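# Seat base on belt and snap front cover on

## Task

Lay the base flat on the conveyor belt and press the front cover on until it clicks into place, with none of the cover's tongues or end guides bent or broken; any completed unit must remain on the belt.

## Robot and tools

Robot: two arms, left_arm and right_arm, each ending in a five-finger hand (left_arm has a left hand, right_arm a right hand). Calibrated base positions in the scene frame: left_arm at (+0.029, +0.299, +0.037) m, right_arm at (-0.015, -0.244, +0.010) m, both turned only slightly about z. A post stands on the floor behind the arms. Loose objects may get an occasional brief shove from outside.

Frames: the scene frame has its origin at table-top height, halfway between the nominal arm bases, +z up, +x out over the table, left_arm on the +y side (image sides do not follow arm names). Every hand pose, velocity, target and offset is expressed in that arm's own base frame and axes; turns happen about the current Hand target position. Each arm has a hand point 0.05 m in front of the palm and 0.15 m out from the wrist face: its +z runs along the straightened fingers, +y comes out of the palm, +x crosses the palm away from the thumb on the right hand and toward the thumb on the left hand. Straight fingertips sit 0.06-0.07 m past the point on +z and 0.06 m behind it on -y. A wrist bracket on the little-finger side can strike objects.

A row is 28 numbers, all in [-1, 1], always for both arms: left dx, dy, dz, rx, ry, rz; left thumb_turn, thumb_bend, index, middle, ring, little; left force_limit, speed; then the same fourteen for the right arm. Pose numbers are offsets from that arm's Hand target as it stood when the action or move began, not absolute poses; 1.0 equals 0.6 m or 180 degrees, and rx, ry, rz form a single rotation vector. Six zeros means no new pose request for that arm. Hand motor numbers are positions: -1 open (thumb beside the palm, digits straight), +1 closed (thumb opposite the fingers, digits curled). force_limit maps -1..+1 to roughly 0..10 N at the fingertip (0..15 N for the two thumb motors); speed rises from near zero at -1 to full at +0.48 and stays full to +1. No hand number means 'unchanged': to keep a hand still, resend its last executed eight numbers (or, if none yet, its hand_measured plus hand_force_limit and hand_speed). For a gentle grip close with speed at -0.94 or below. With the thumb turned in, objects about 0.035-0.065 m thick can be wrapped; a thumb tip to index pad pinch handles light items up to about 0.08 m.

Tools:
- execute_actions(actions, cameras): actions is a list of actions, each up to 15 rows of 1/30 s; a short action repeats its last row to step 15. Every row within an action counts from the same start pose. Images are returned only if actions is empty or cameras names them.
- move(target, speed, blend, blocking, cameras): target is one row or a list of up to 15 rows, every one offset from the same starting Hand targets. Paths are straight, finish together, and are capped at 10 s. speed is in m/s, 0.002-4.3, default 0.25 (turns at twice that in rad/s), one value or one per target. blend is in metres, default 0 (full stop at each target). blocking=false returns after about 0.5 s while the move continues. Paths do not avoid obstacles or the other arm; faster moves lag, stray and hit harder. Hand numbers in later targets are sent on arrival. The result adds a 'move:' line: done (within 10 mm and 2 degrees), off_target, moving, held, fault, plus any limits (paced = pose clipped, held = steps withheld).
- wait(seconds): 0-3600, sends nothing new; a running move continues and may end it early.
- stop(cameras): brakes the running move.
- zoom_image(camera, region): region [x0, y0, x1, y1] in pixels of the latest image, at most 504 by 504. Cameras: cam_high, cam_low, cam_left_wrist, cam_right_wrist, all 672x504.
- show_instructions(): shows the reference pages.
- finished_scene(scene): ends the scene for good; the result must hold without the robot.

Results: end_effector_position (m) and end_effector_quat_wxyz per arm in base frame; Hand target (last commanded pose after clipping, the base of the next offsets); joint positions, velocities (may be dropped when all are noise) and torques (offset, scaled, noisy; numbers 3 and 4 wrap at ±28 N m); hand_measured, hand_stopped_by (moving, target, force, stalled, fault), hand_load_n (positive means pushed open; a lost grip shows as load near 0), hand_force_limit, hand_speed; motor temperatures. Orientation commands are clipped to 40 degrees from the measured one per step. Hands often rest 1-3 cm (up to 5) short of target, usually low, without any contact; send the remaining gap as a fresh offset. To release a push, command the pose back beyond the hand point.

Joint ranges (rad): waist ±2.880, shoulder 0 to 3.142, elbow 0 to 3.019 (straight 2.964), wrist pitch -1.693 to 1.571, wrist yaw ±1.571, wrist roll ±2.094.

Avoid: dropping parts even a few millimetres, releasing moving parts, fast impacts, hard presses against fixed or heavy items, pushing anything off the work area, and any contact between the two hands or arms (it can end the scene). Overloading fingers, long stretched holds or pushing at unreachable poses heat motors; a MOTOR HOT line warns at 85 °C and at 100 °C the arm collapses for 30-60 s. Press the cover on firmly but not so hard that tongues or guides deform.

Each tool is called by a JSON object that holds its "api" and its "payload", one argument or row to a line.

Reference images:

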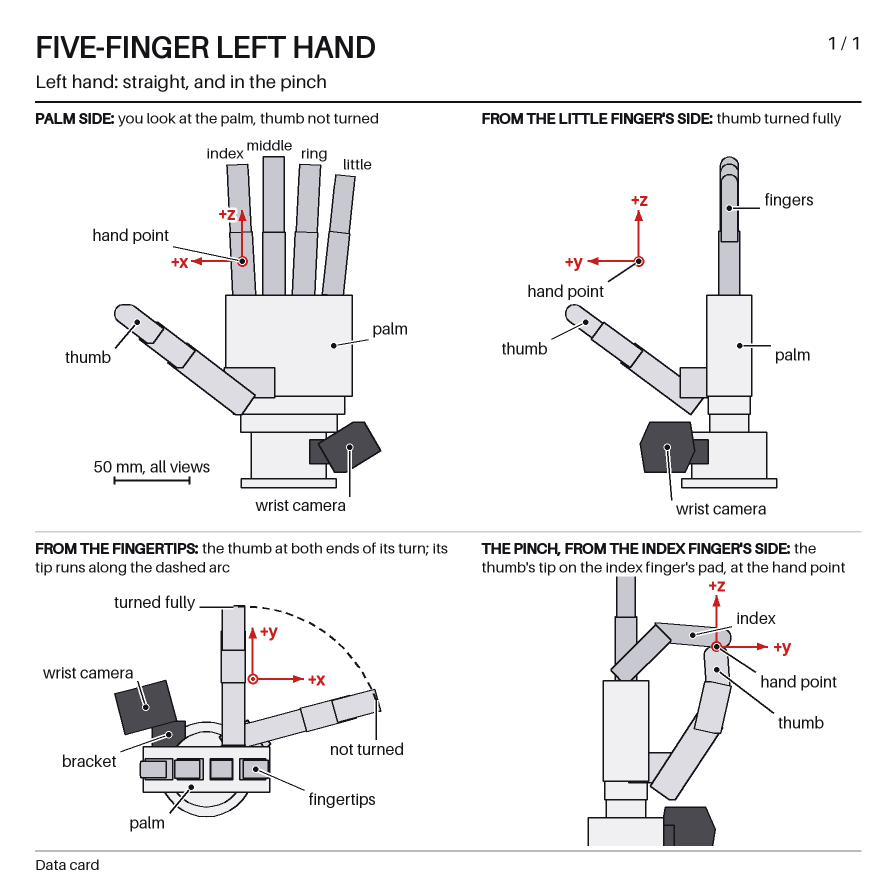

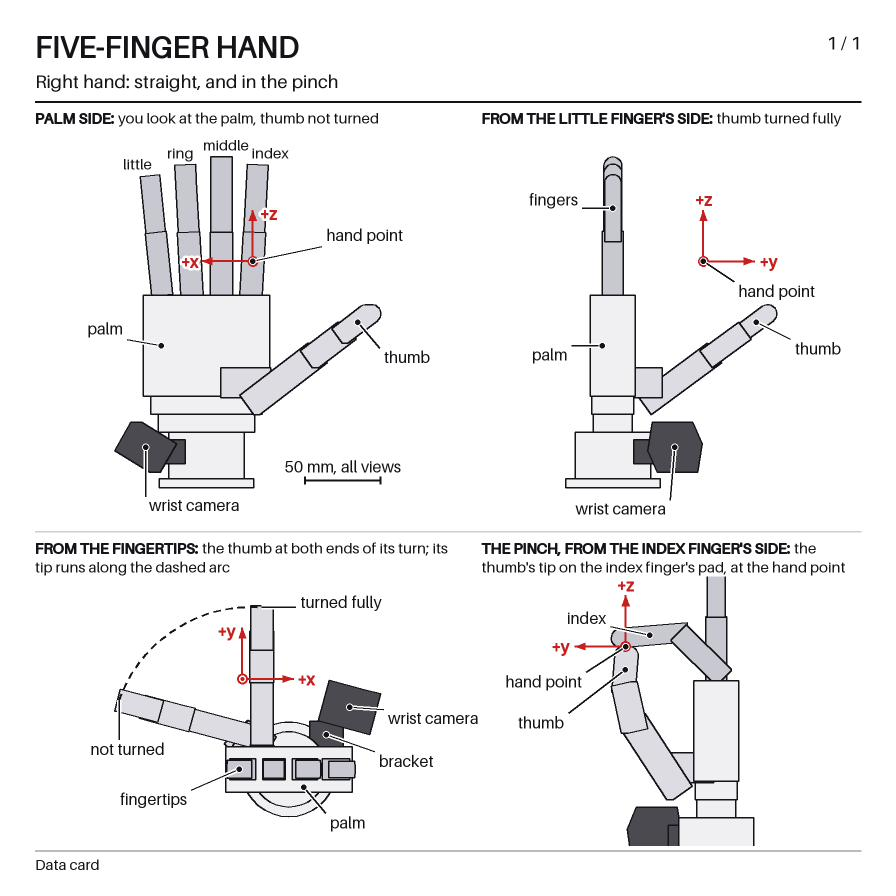

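## Session

{"api": "execute_actions", "payload": {
  "actions": []
}}

Scene clock: 0.00 s.
left_arm: end_effector_position=(+0.0771, +0.2439, +0.1355) hand_measured=(-1.000, -1.000, -1.000, -1.000, -1.000, -1.000) hand_load_n=(+0.0, +0.0, +0.0, +0.0, +0.0, +0.0) hand_stopped_by=(target, target, target, target, target, target) hand_force_limit=0.00 hand_speed=-0.80 end_effector_quat_wxyz=(-0.132, -0.249, +0.852, +0.440) | right_arm: end_effector_position=(+0.3344, -0.2692, +0.2698) hand_measured=(-1.000, -1.000, -1.000, -1.000, -1.000, -1.000) hand_load_n=(+0.0, +0.0, +0.0, +0.0, +0.0, +0.0) hand_stopped_by=(target, target, target, target, target, target) hand_force_limit=0.00 hand_speed=-0.80 end_effector_quat_wxyz=(+0.483, -0.336, +0.540, -0.602)
Joint positions: left_arm=[0.443 1.187 0.521 -1.089 -0.943 1.351] | right_arm=[-1.063 1.044 0.421 0.877 -0.709 0.289]
Joint velocities: within noise
Joint torques (N m): no reading
Motor temperatures (°C): left_arm=[31 23 25 22 19 22] | right_arm=[29 24 27 22 21 22]
Heat: left arm: hottest waist 31 °C; right arm: hottest waist 29 °C.
Hand target: left_arm +0.0832, +0.2469, +0.1403; -0.123, -0.254, +0.852, +0.442 | right_arm +0.3363, -0.2726, +0.2793; +0.483, -0.337, +0.532, -0.608

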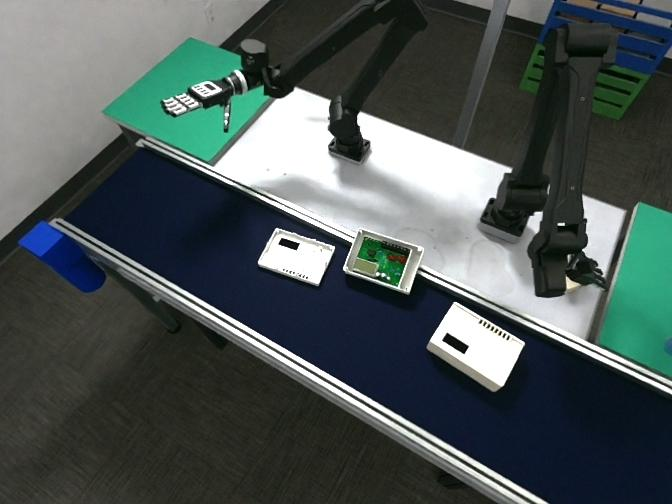

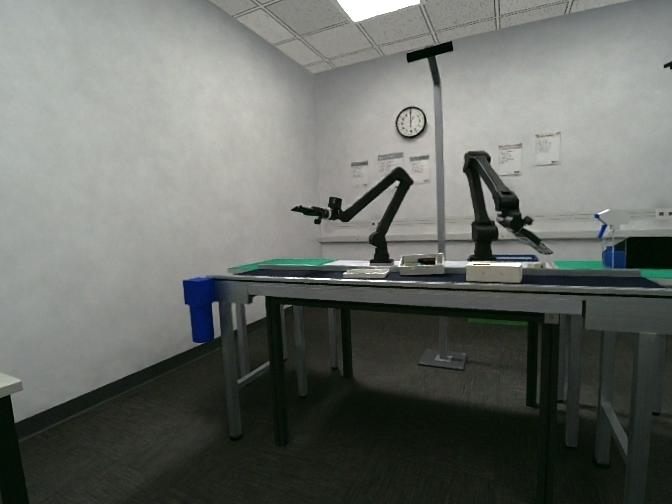

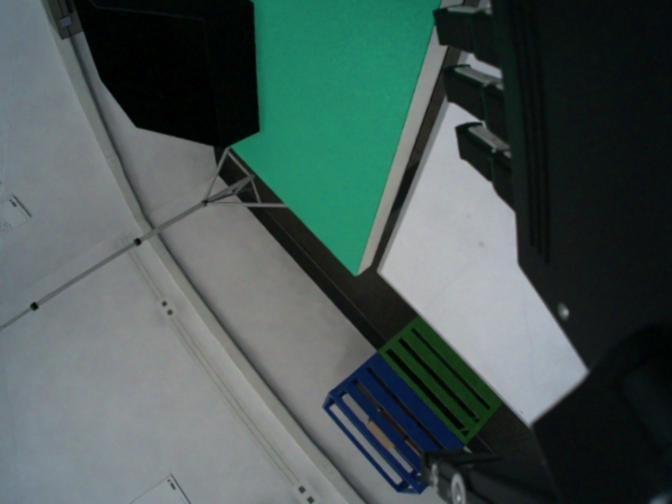

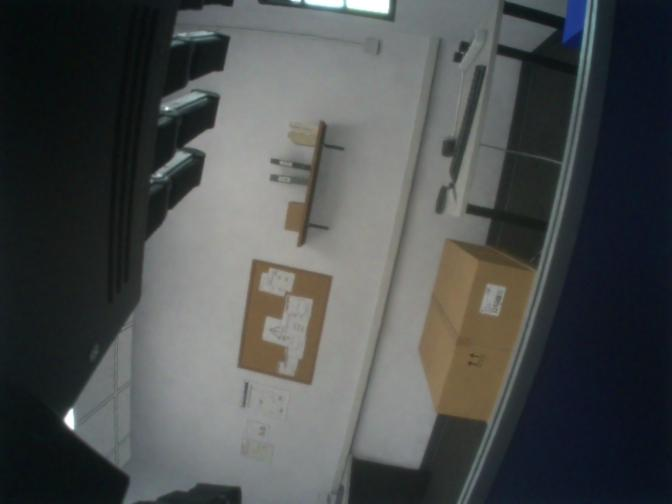

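{"api": "zoom_image", "payload": {
  "camera": "cam_high",
  "region": [240, 200, 440, 350]
}}

{"api": "zoom_image", "payload": {
  "camera": "cam_high",
  "region": [400, 270, 560, 410]
}}

{"api": "zoom_image", "payload": {
  "camera": "cam_low",
  "region": [320, 230, 560, 310]
}}

Scaled by 2.520 from the camera's image (finer frame: 960x720).

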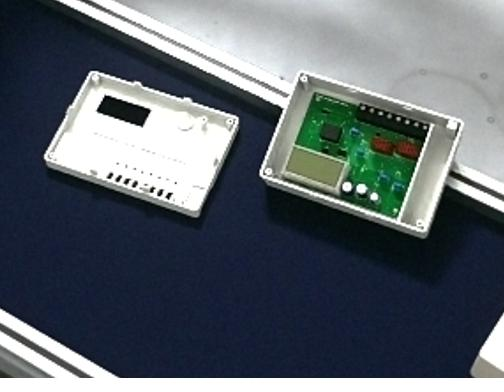

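Scaled by 3.150 from the camera's image (finer frame: 960x720).

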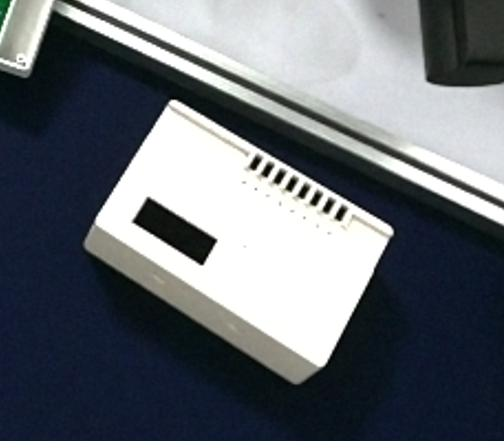

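Scaled by 2.100 from the camera's image (finer frame: 960x720).

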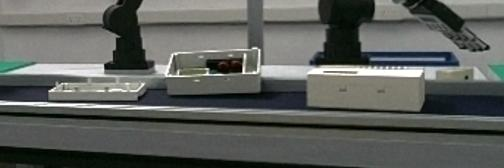

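{"api": "zoom_image", "payload": {
  "camera": "cam_high",
  "region": [250, 220, 350, 295]
}}

{"api": "zoom_image", "payload": {
  "camera": "cam_high",
  "region": [334, 220, 434, 295]
}}

{"api": "zoom_image", "payload": {
  "camera": "cam_low",
  "region": [330, 240, 430, 290]
}}

{"api": "zoom_image", "payload": {
  "camera": "cam_low",
  "region": [390, 240, 550, 290]
}}

Scaled by 5.040 from the camera's image (finer frame: 960x720).

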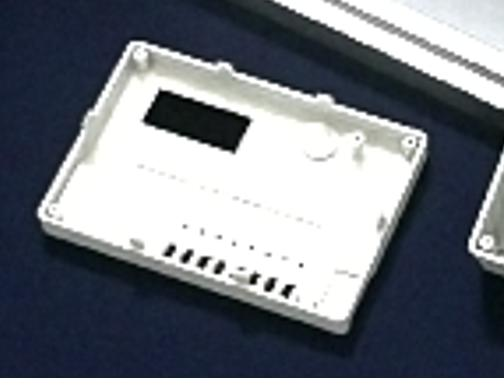

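Scaled by 5.040 from the camera's image (finer frame: 960x720).

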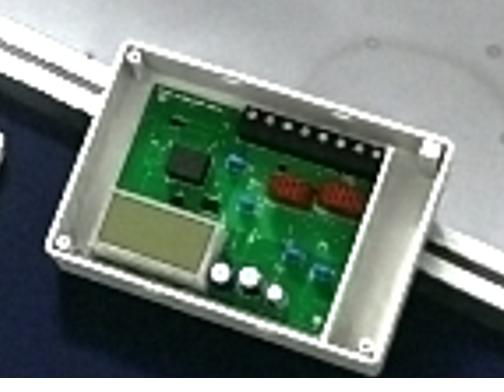

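Scaled by 5.040 from the camera's image (finer frame: 960x720).

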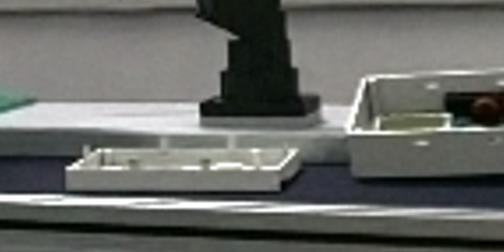

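Scaled by 3.150 from the camera's image (finer frame: 960x720).

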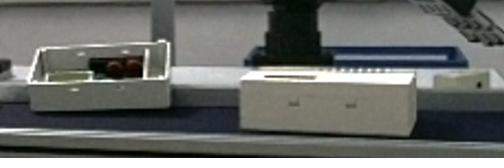

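{"api": "move", "payload": {
  "target": [0,0,0,0,0,0,-1,-1,-1,-1,-1,-1,0,-0.8, 0.05,0.475,0.101,0.4616,0.3667,-0.256,-1,-1,-1,-1,-1,-1,0,-0.8],
  "speed": 0.2,
  "cameras": ["all"]
}}

Scene clock: 51.77 s.
left_arm: end_effector_position=(+0.0771, +0.2439, +0.1355) hand_measured=(-1.000, -1.000, -1.000, -1.000, -1.000, -1.000) hand_load_n=(+0.0, +0.0, +0.0, +0.0, +0.0, +0.0) hand_stopped_by=(target, target, target, target, target, target) hand_force_limit=0.00 hand_speed=-0.80 end_effector_quat_wxyz=(-0.132, -0.249, +0.852, +0.440) | right_arm: end_effector_position=(+0.3652, +0.0074, +0.3269) hand_measured=(-1.000, -1.000, -1.000, -1.000, -1.000, -1.000) hand_load_n=(+0.0, +0.0, +0.0, +0.0, +0.0, +0.0) hand_stopped_by=(target, target, target, target, target, target) hand_force_limit=0.00 hand_speed=-0.80 end_effector_quat_wxyz=(+0.061, +0.000, +0.998, +0.000)
Joint positions: left_arm=[0.443 1.187 0.521 -1.089 -0.943 1.351] | right_arm=[-0.167 1.163 1.385 -1.673 -0.021 1.406]
Joint torques (N m): left_arm=[-1.67 -4.72 8.39 -0.16 -0.73 -0.03] | right_arm=[1.79 -5.42 10.8 -0.76 -0.21 0.08]
Motor temperatures (°C): left_arm=[30 23 28 22 21 22] | right_arm=[29 24 34 22 21 22]
Heat: left arm: hottest waist 30 °C; right arm: hottest elbow 34 °C.
Hand target: left_arm +0.0832, +0.2469, +0.1403; -0.123, -0.254, +0.852, +0.442 | right_arm +0.3664, +0.0123, +0.3400; +0.000, +0.000, +1.000, +0.000
Off the commanded pose: left_arm 0.008 m, 1 deg | right_arm 0.014 m, 7 deg.
joint sent to its limit (right arm) — joint 4 (wrist pitch), lower limit. The joint targets are off in orientation, not in position.
move: off_target (right_arm)

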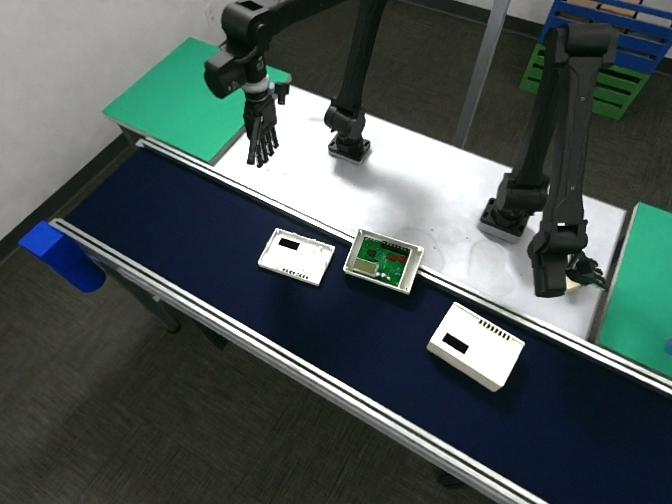

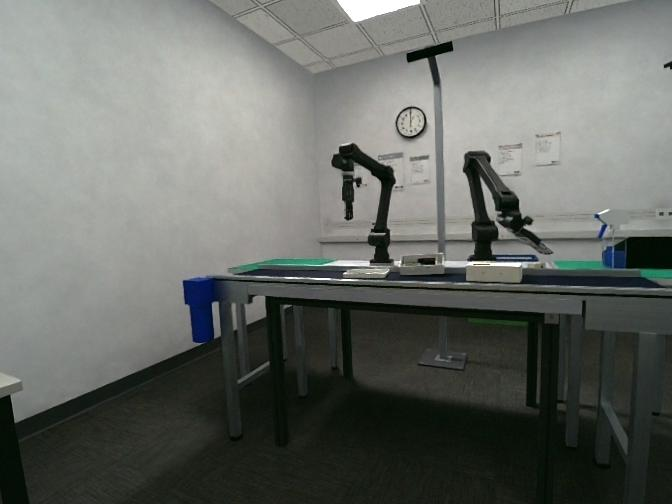

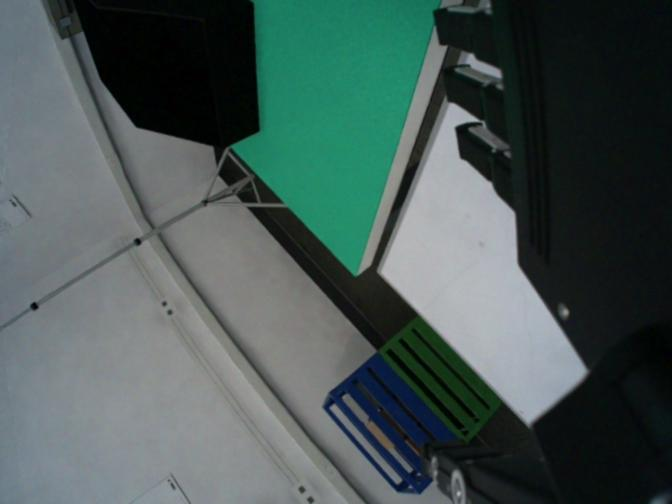

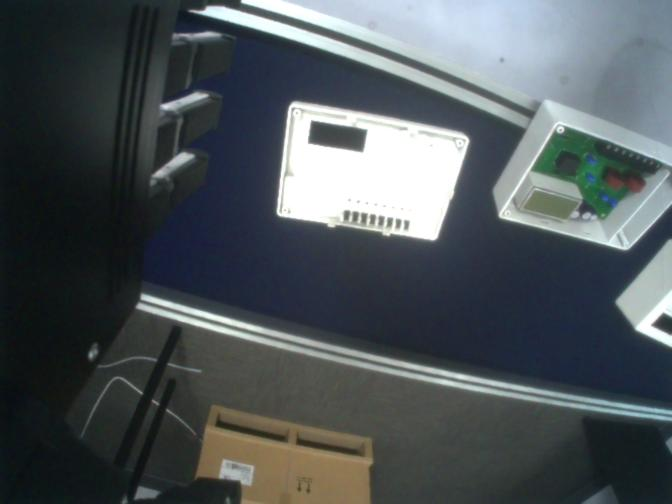

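{"api": "zoom_image", "payload": {
  "camera": "cam_right_wrist",
  "region": [260, 80, 500, 260]
}}

{"api": "zoom_image", "payload": {
  "camera": "cam_right_wrist",
  "region": [472, 80, 672, 260]
}}

{"api": "zoom_image", "payload": {
  "camera": "cam_low",
  "region": [330, 230, 550, 300]
}}

Scaled by 2.100 from the camera's image (finer frame: 960x720).

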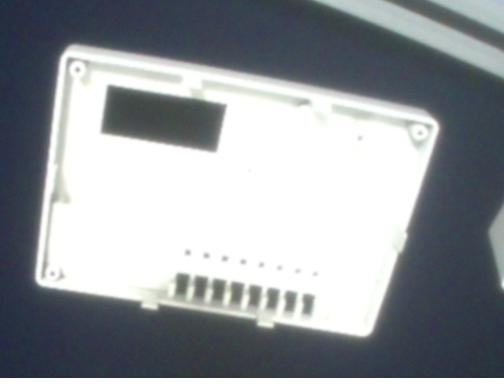

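Scaled by 2.520 from the camera's image (finer frame: 960x720).

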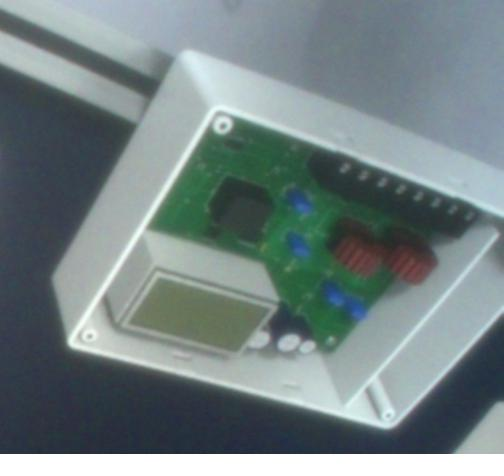

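Scaled by 2.291 from the camera's image (finer frame: 960x720).

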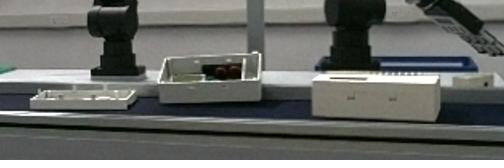

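{"api": "move", "payload": {
  "target": [0.3137,-0.3848,0.2712,0.1064,-0.3823,0.7371,-1,-1,-1,-1,-1,-1,0,-0.8, 0,-0.1667,0,0,0,0,-1,-1,-1,-1,-1,-1,0,-0.8],
  "speed": 0.2,
  "cameras": ["all"]
}}

Scene clock: 97.87 s.
left_arm: end_effector_position=(+0.2640, +0.0161, +0.2795) hand_measured=(-1.000, -1.000, -1.000, -1.000, -1.000, -1.000) hand_load_n=(+0.0, +0.0, +0.0, +0.0, +0.0, +0.0) hand_stopped_by=(target, target, target, target, target, target) hand_force_limit=0.00 hand_speed=-0.80 end_effector_quat_wxyz=(+0.002, +0.999, -0.006, +0.039) | right_arm: end_effector_position=(+0.3620, -0.0801, +0.3261) hand_measured=(-1.000, -1.000, -1.000, -1.000, -1.000, -1.000) hand_load_n=(+0.0, +0.0, +0.0, +0.0, +0.0, +0.0) hand_stopped_by=(target, target, target, target, target, target) hand_force_limit=0.00 hand_speed=-0.80 end_effector_quat_wxyz=(+0.056, -0.001, +0.998, -0.010)
Joint positions: left_arm=[0.342 0.934 1.116 -1.68 0.03 -1.218] | right_arm=[-0.413 1.224 1.437 -1.673 -0.026 1.157]
Joint torques (N m): left_arm=[-2.43 -3.96 13.55 -0.02 0.01 -0.18] | right_arm=[-0.21 -5.3 12.19 -0.81 -0.05 -0.1]
Heat: left arm: hottest waist 30 °C; right arm: hottest elbow 38 °C.
Hand target: left_arm +0.2714, +0.0160, +0.3030; +0.000, +1.000, +0.001, +0.000 | right_arm +0.3664, -0.0878, +0.3398; +0.000, +0.000, +1.000, +0.000
Off the commanded pose: left_arm 0.025 m, 5 deg | right_arm 0.016 m, 7 deg.
joint sent to its limit (left arm) — joint 4 (wrist pitch), lower limit. The joint targets are off in orientation, not in position.
joint sent to its limit (right arm) — joint 4 (wrist pitch), lower limit. The joint targets are off in orientation, not in position.
move: off_target (left_arm, right_arm)

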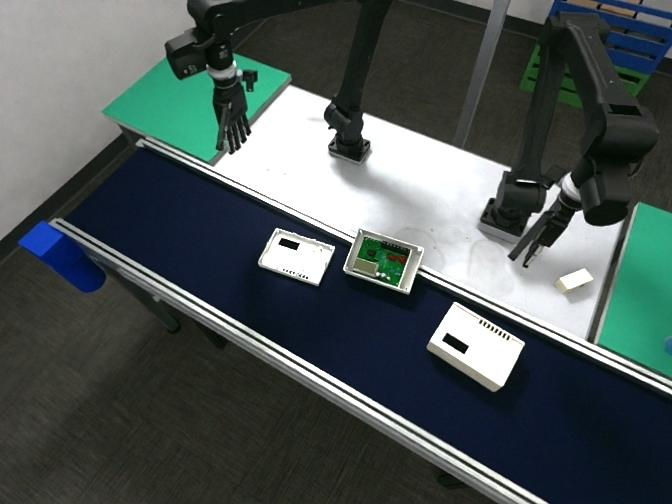

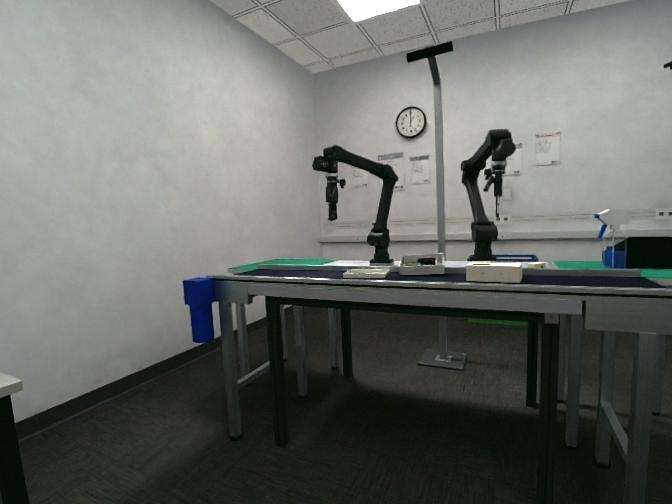

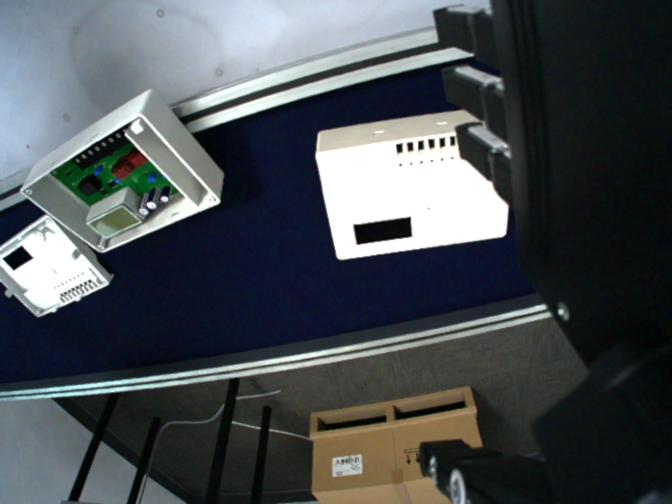

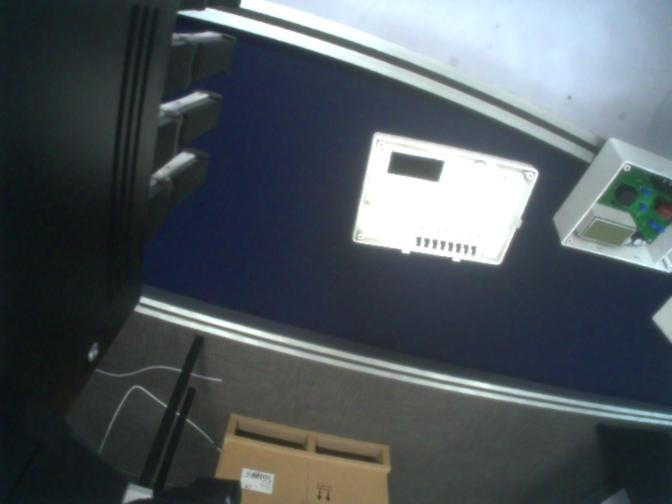

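{"api": "move", "payload": {
  "target": [0,0,0,0,0,0,-1,-1,-1,-1,-1,-1,0,-0.8, 0.009,0.485,-0.167,0,0,0.0444,-1,-1,-1,-1,-1,-1,0,-0.8],
  "speed": 0.2,
  "cameras": ["all"]
}}

Scene clock: 126.13 s.
left_arm: end_effector_position=(+0.2641, +0.0161, +0.2795) hand_measured=(-1.000, -1.000, -1.000, -1.000, -1.000, -1.000) hand_load_n=(+0.0, +0.0, +0.0, +0.0, +0.0, +0.0) hand_stopped_by=(target, target, target, target, target, target) hand_force_limit=0.00 hand_speed=-0.80 end_effector_quat_wxyz=(+0.002, +0.999, -0.006, +0.039) | right_arm: end_effector_position=(+0.3659, +0.2004, +0.2361) hand_measured=(-1.000, -1.000, -1.000, -1.000, -1.000, -1.000) hand_load_n=(+0.0, +0.0, +0.0, +0.0, +0.0, +0.0) hand_stopped_by=(target, target, target, target, target, target) hand_force_limit=0.00 hand_speed=-0.80 end_effector_quat_wxyz=(-0.009, -0.073, +0.997, -0.002)
Joint positions: left_arm=[0.342 0.934 1.116 -1.68 0.03 -1.219] | right_arm=[0.378 1.319 1.295 -1.565 -0.001 1.802]
Joint torques (N m): left_arm=[-2.43 -3.96 13.56 -0.02 0.01 -0.21] | right_arm=[1.03 -7.06 9.28 -0.16 -0.06 0.11]
Motor temperatures (°C): left_arm=[30 23 33 22 20 22] | right_arm=[29 24 40 22 21 22]
Heat: left arm: hottest elbow 33 °C; right arm: hottest elbow 40 °C.
Hand target: left_arm +0.2714, +0.0160, +0.3030; +0.000, +1.000, +0.001, +0.000 | right_arm +0.3718, +0.2032, +0.2398; +0.000, -0.069, +0.998, +0.000
Off the commanded pose: left_arm 0.025 m, 4 deg | right_arm 0.007 m, 1 deg.
joint sent to its limit (left arm) — joint 4 (wrist pitch), lower limit. The joint targets are off in orientation, not in position.
move: done

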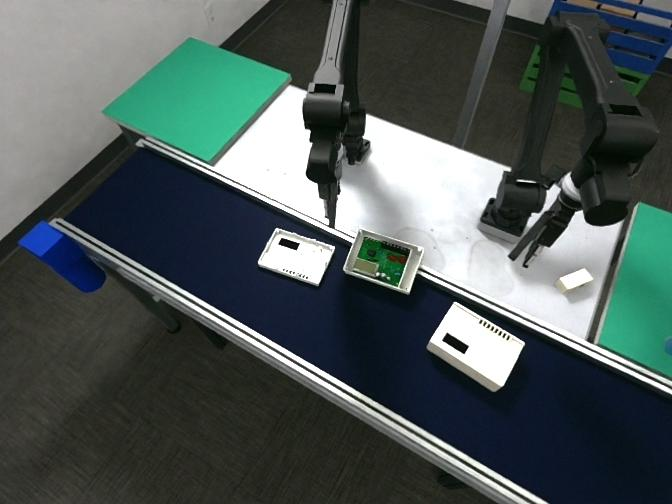

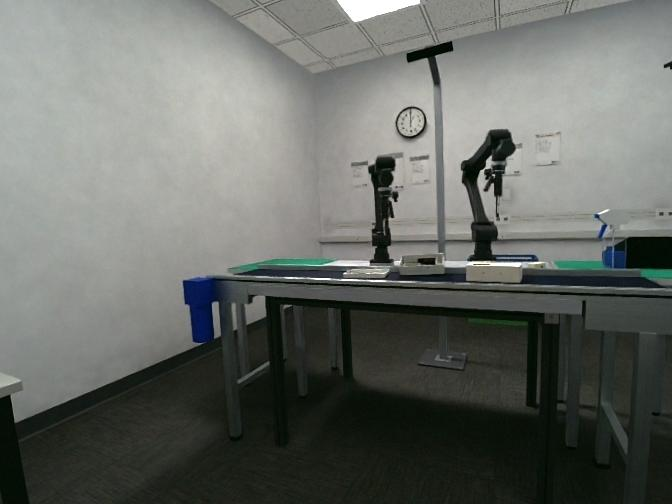

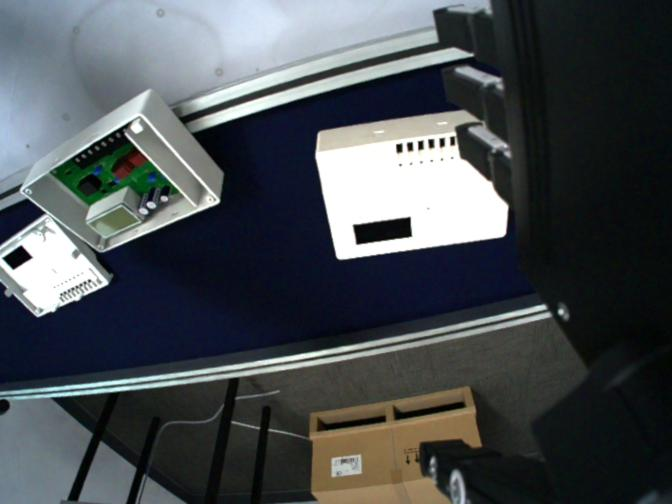

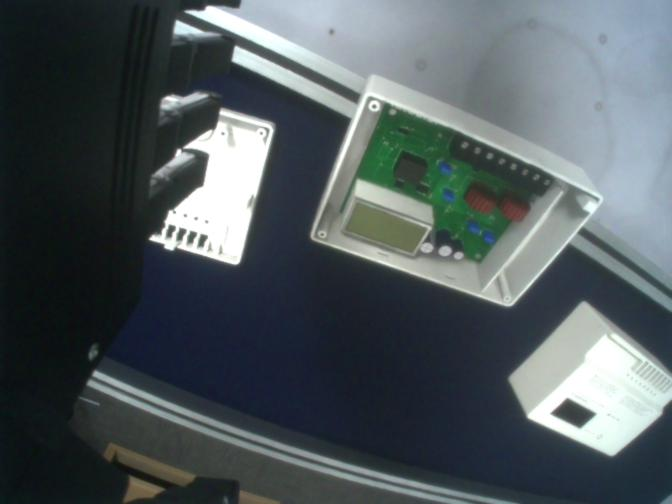

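{"api": "zoom_image", "payload": {
  "camera": "cam_left_wrist",
  "region": [0, 60, 260, 340]
}}

{"api": "zoom_image", "payload": {
  "camera": "cam_right_wrist",
  "region": [180, 40, 640, 340]
}}

Scaled by 1.800 from the camera's image (finer frame: 960x720).

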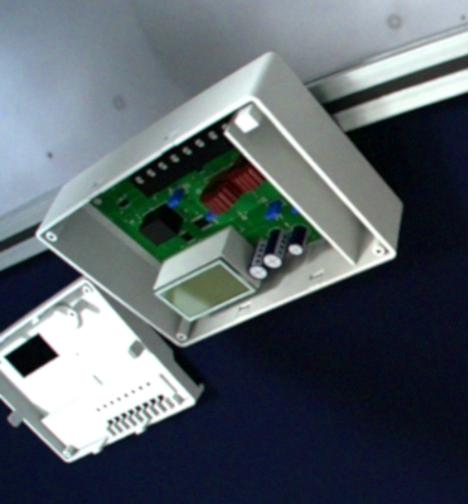

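Scaled by 1.096 from the camera's image (finer frame: 960x720).

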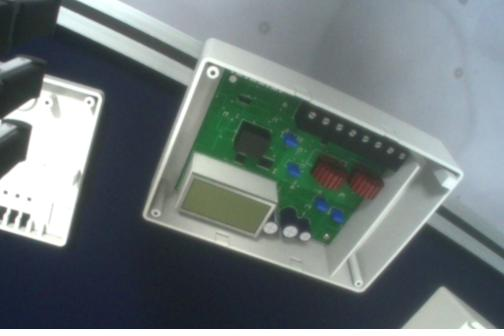

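{"api": "move", "payload": {
  "target": [0.096,-0.218,-0.15,0,0,0,-1,-1,-1,-1,-1,-1,0,-0.8, 0.079,0.079,-0.083,0,0,-0.0222,-1,-1,-1,-1,-1,-1,0,-0.8],
  "speed": 0.15,
  "cameras": ["all"]
}}

Scene clock: 144.20 s.
left_arm: end_effector_position=(+0.3270, -0.1123, +0.2130) hand_measured=(-1.000, -1.000, -1.000, -1.000, -1.000, -1.000) hand_load_n=(+0.0, +0.0, +0.0, +0.0, +0.0, +0.0) hand_stopped_by=(target, target, target, target, target, target) hand_force_limit=0.00 hand_speed=-0.80 end_effector_quat_wxyz=(+0.000, +1.000, -0.003, -0.004) | right_arm: end_effector_position=(+0.4060, +0.2388, +0.1764) hand_measured=(-1.000, -1.000, -1.000, -1.000, -1.000, -1.000) hand_load_n=(+0.0, +0.0, +0.0, +0.0, +0.0, +0.0) hand_stopped_by=(target, target, target, target, target, target) hand_force_limit=0.00 hand_speed=-0.80 end_effector_quat_wxyz=(-0.020, -0.034, +0.999, -0.008)
Joint positions: left_arm=[-0.171 1.13 1.077 -1.525 0.001 -1.736] | right_arm=[0.437 1.477 1.3 -1.436 -0.001 1.94]
Joint torques (N m): left_arm=[-2.14 -6.01 8.77 0.53 0.07 -0.2] | right_arm=[1.79 -8.59 11.64 -0.18 -0.08 0.1]
Heat: left arm: hottest elbow 34 °C; right arm: hottest elbow 39 °C.
Hand target: left_arm +0.3291, -0.1147, +0.2132; +0.000, +1.000, +0.001, +0.000 | right_arm +0.4192, +0.2507, +0.1901; +0.000, -0.035, +0.999, +0.000
Off the commanded pose: left_arm 0.003 m, 1 deg | right_arm 0.022 m, 2 deg.
move: off_target (right_arm)

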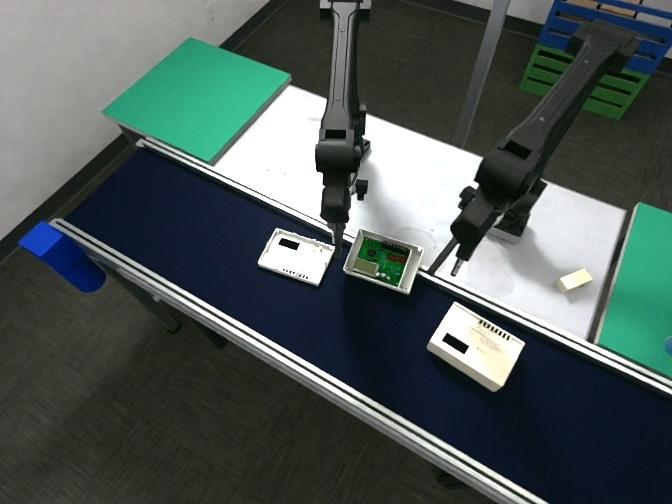

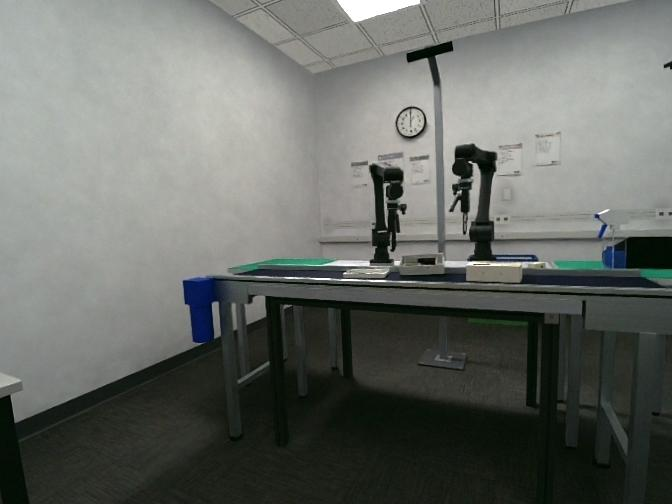

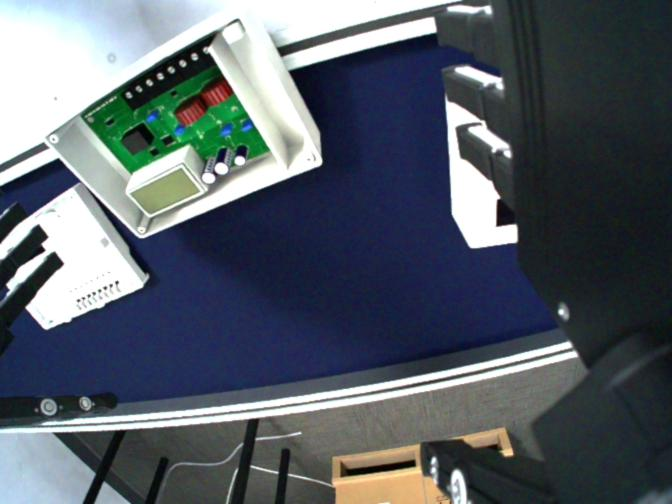

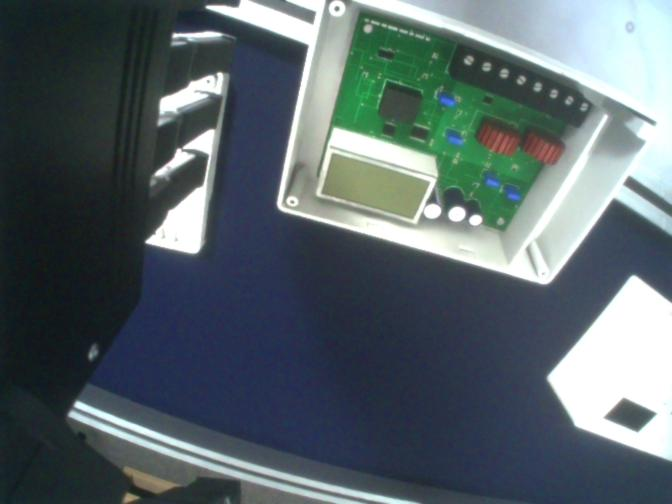

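{"api": "move", "payload": {
  "target": [0.0415,-0.1058,-0.167,0,0,0.0417,-1,-1,-1,-1,-1,-1,0,-0.8, 0.0325,0.0257,-0.067,0,0,0.0194,-1,-1,-1,-1,-1,-1,0,-0.8],
  "speed": 0.12,
  "cameras": ["all"]
}}

Scene clock: 164.37 s.
left_arm: end_effector_position=(+0.3529, -0.1748, +0.1133) hand_measured=(-1.000, -1.000, -1.000, -1.000, -1.000, -1.000) hand_load_n=(+0.0, +0.0, +0.0, +0.0, +0.0, +0.0) hand_stopped_by=(target, target, target, target, target, target) hand_force_limit=0.00 hand_speed=-0.80 end_effector_quat_wxyz=(-0.001, +0.998, +0.063, -0.003) | right_arm: end_effector_position=(+0.4282, +0.2532, +0.1399) hand_measured=(-1.000, -1.000, -1.000, -1.000, -1.000, -1.000) hand_load_n=(+0.0, +0.0, +0.0, +0.0, +0.0, +0.0) hand_stopped_by=(target, target, target, target, target, target) hand_force_limit=0.00 hand_speed=-0.80 end_effector_quat_wxyz=(-0.017, -0.053, +0.998, -0.006)
Joint positions: left_arm=[-0.36 1.283 0.933 -1.227 0.001 -2.057] | right_arm=[0.44 1.565 1.3 -1.342 -0.001 1.905]
Joint torques (N m): left_arm=[-2.26 -7.53 8.24 0.55 0.06 -0.14] | right_arm=[1.9 -9.29 11.02 -0.14 -0.05 -0.1]
Heat: left arm: hottest elbow 34 °C; right arm: hottest elbow 39 °C.
Hand target: left_arm +0.3539, -0.1783, +0.1129; +0.000, +0.998, +0.066, +0.000 | right_arm +0.4387, +0.2661, +0.1498; +0.000, -0.065, +0.998, +0.000
Off the commanded pose: left_arm 0.004 m, 1 deg | right_arm 0.019 m, 2 deg.
move: off_target (right_arm)

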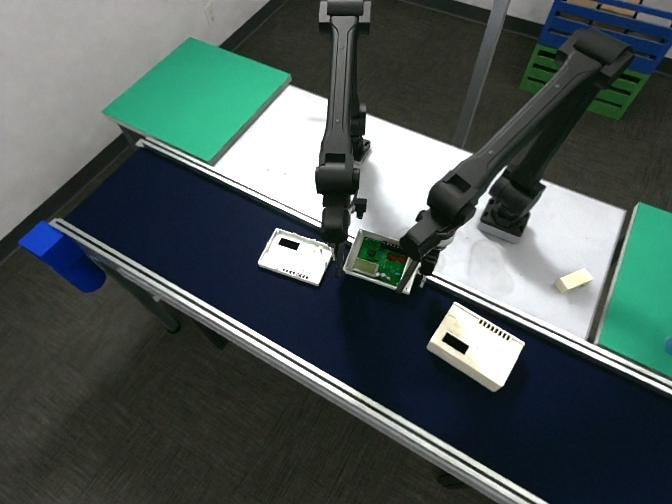

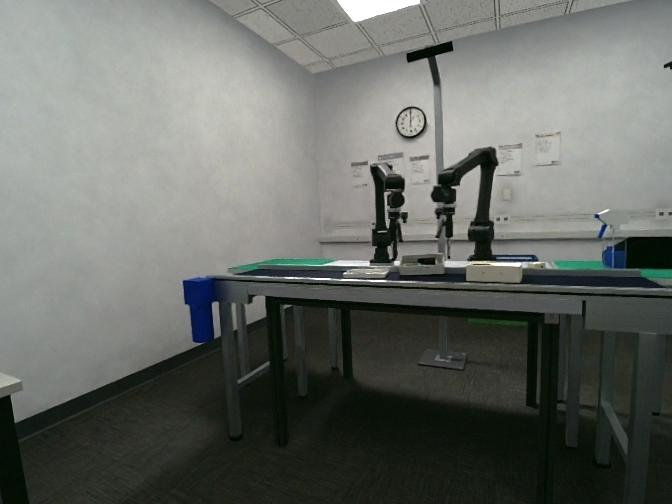

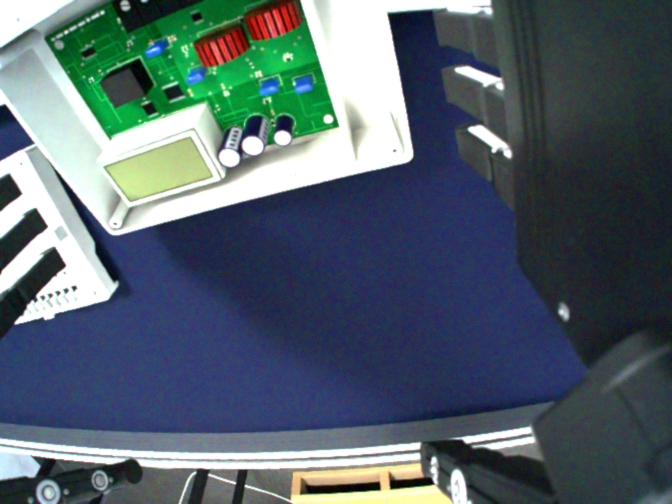

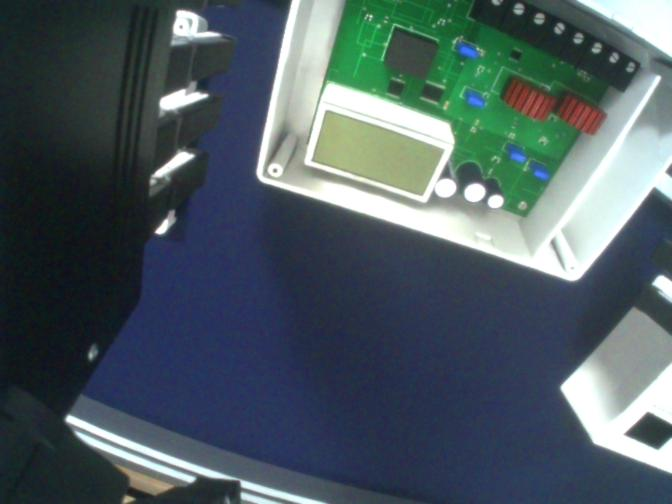

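{"api": "move", "payload": {
  "target": [0,-0.0067,-0.1,0,0,0,-1,-1,-1,-1,-1,-1,0,-0.8, 0.0,0.01,-0.1,0,0,0,-1,-1,-1,-1,-1,-1,0,-0.8],
  "speed": 0.06,
  "cameras": ["all"]
}}

Scene clock: 173.57 s.
left_arm: end_effector_position=(+0.3538, -0.1780, +0.0563) hand_measured=(-1.000, -1.000, -1.000, -1.000, -1.000, -1.000) hand_load_n=(+0.0, +0.0, +0.0, +0.0, +0.0, +0.0) hand_stopped_by=(target, target, target, target, target, target) hand_force_limit=0.00 hand_speed=-0.80 end_effector_quat_wxyz=(+0.000, +0.998, +0.065, -0.001) | right_arm: end_effector_position=(+0.4402, +0.2655, +0.0951) hand_measured=(-1.000, -1.000, -1.000, -1.000, -1.000, -1.000) hand_load_n=(+0.0, -0.5, +0.0, +0.0, +0.0, +0.0) hand_stopped_by=(target, target, target, target, target, target) hand_force_limit=0.00 hand_speed=-0.80 end_effector_quat_wxyz=(+0.000, -0.059, +0.998, +0.000)
Joint positions: left_arm=[-0.368 1.357 0.836 -1.052 0.001 -2.068] | right_arm=[0.452 1.621 1.24 -1.19 -0.001 1.905]
Joint torques (N m): left_arm=[-2.43 -7.18 7.43 0.75 0.05 -0.21] | right_arm=[1.85 -9.64 7.5 -0.02 -0.05 0.02]
Heat: left arm: hottest elbow 34 °C; right arm: hottest elbow 38 °C.
Hand target: left_arm +0.3539, -0.1822, +0.0529; +0.000, +0.998, +0.066, +0.000 | right_arm +0.4386, +0.2721, +0.0897; +0.000, -0.065, +0.998, +0.000
Off the commanded pose: left_arm 0.005 m, 0 deg | right_arm 0.009 m, 1 deg.
joint at its limit (left arm) — joint 6 (wrist roll), lower limit.
move: done

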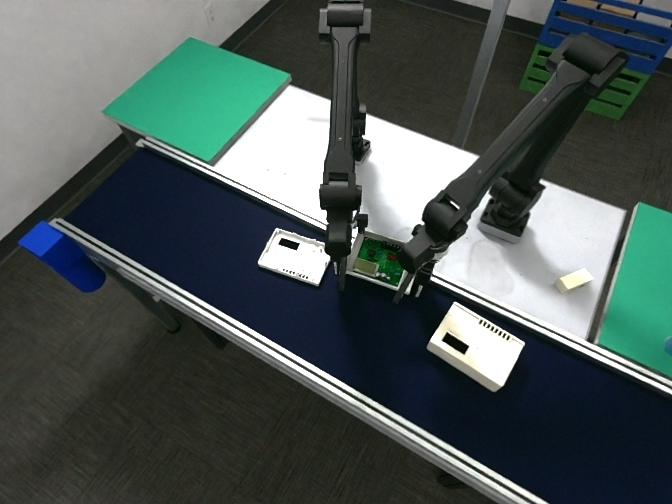

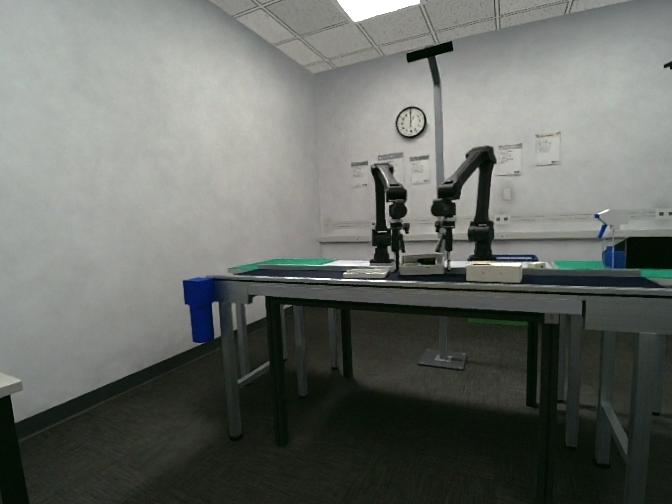

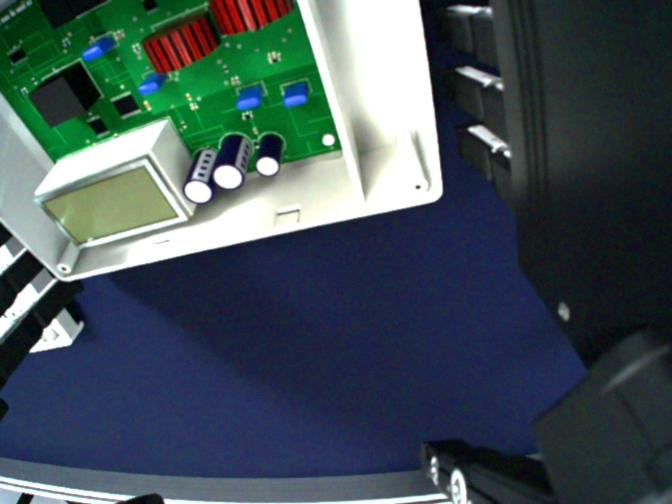

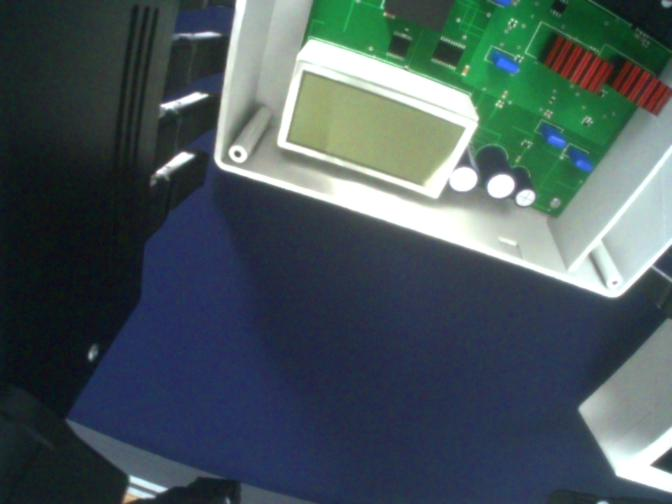

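{"api": "move", "payload": {
  "target": [0,0,0,0,0,0,-1,-1,-1,-1,-1,-1,0,-0.8, -0.025,-0.005,-0.012,0,0,0,-1,-1,-1,-1,-1,-1,0,-0.8],
  "speed": 0.06,
  "cameras": ["cam_right_wrist","cam_left_wrist"]
}}

Scene clock: 178.77 s.
left_arm: end_effector_position=(+0.3538, -0.1780, +0.0563) hand_measured=(-1.000, -1.000, -1.000, -1.000, -1.000, -1.000) hand_load_n=(+0.0, +0.0, +0.0, +0.0, +0.0, +0.0) hand_stopped_by=(target, target, target, target, target, target) hand_force_limit=0.00 hand_speed=-0.80 end_effector_quat_wxyz=(+0.000, +0.998, +0.065, -0.001) | right_arm: end_effector_position=(+0.4250, +0.2629, +0.0809) hand_measured=(-1.000, -1.000, -1.000, -1.000, -1.000, -1.000) hand_load_n=(-0.5, +0.0, +0.0, +0.0, +0.0, +0.0) hand_stopped_by=(target, target, target, target, target, target) hand_force_limit=0.00 hand_speed=-0.80 end_effector_quat_wxyz=(-0.006, -0.063, +0.998, -0.003)
Joint positions: left_arm=[-0.368 1.357 0.836 -1.052 0.001 -2.068] | right_arm=[0.461 1.609 1.186 -1.162 0 1.906]
Joint torques (N m): left_arm=[-2.43 -7.47 7.36 0.73 0.06 -0.22] | right_arm=[1.85 -10.64 7.16 -0.06 -0.11 0.09]
Heat: left arm: hottest elbow 34 °C; right arm: hottest elbow 38 °C.
Hand target: left_arm +0.3539, -0.1822, +0.0529; +0.000, +0.998, +0.066, +0.000 | right_arm +0.4237, +0.2691, +0.0827; +0.000, -0.065, +0.998, +0.000
Off the commanded pose: left_arm 0.005 m, 0 deg | right_arm 0.007 m, 1 deg.
joint at its limit (left arm) — joint 6 (wrist roll), lower limit.
move: done
Images, in order (width x height): cam_left_wrist 672x504, cam_right_wrist 672x504.

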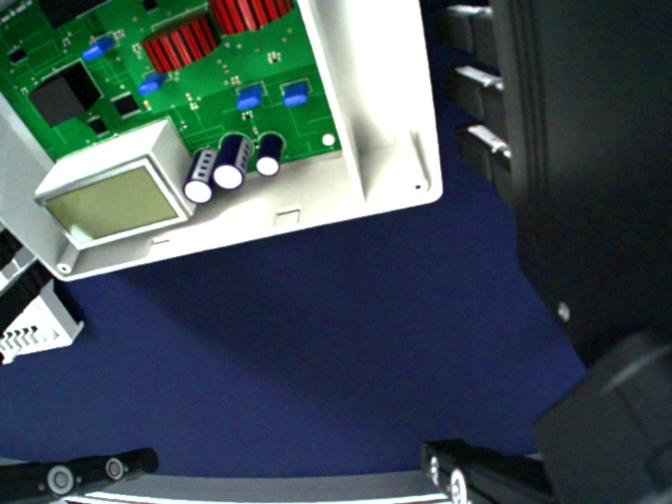

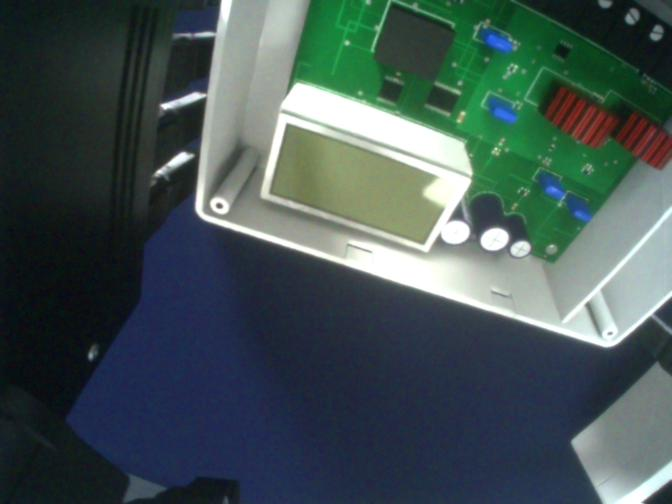

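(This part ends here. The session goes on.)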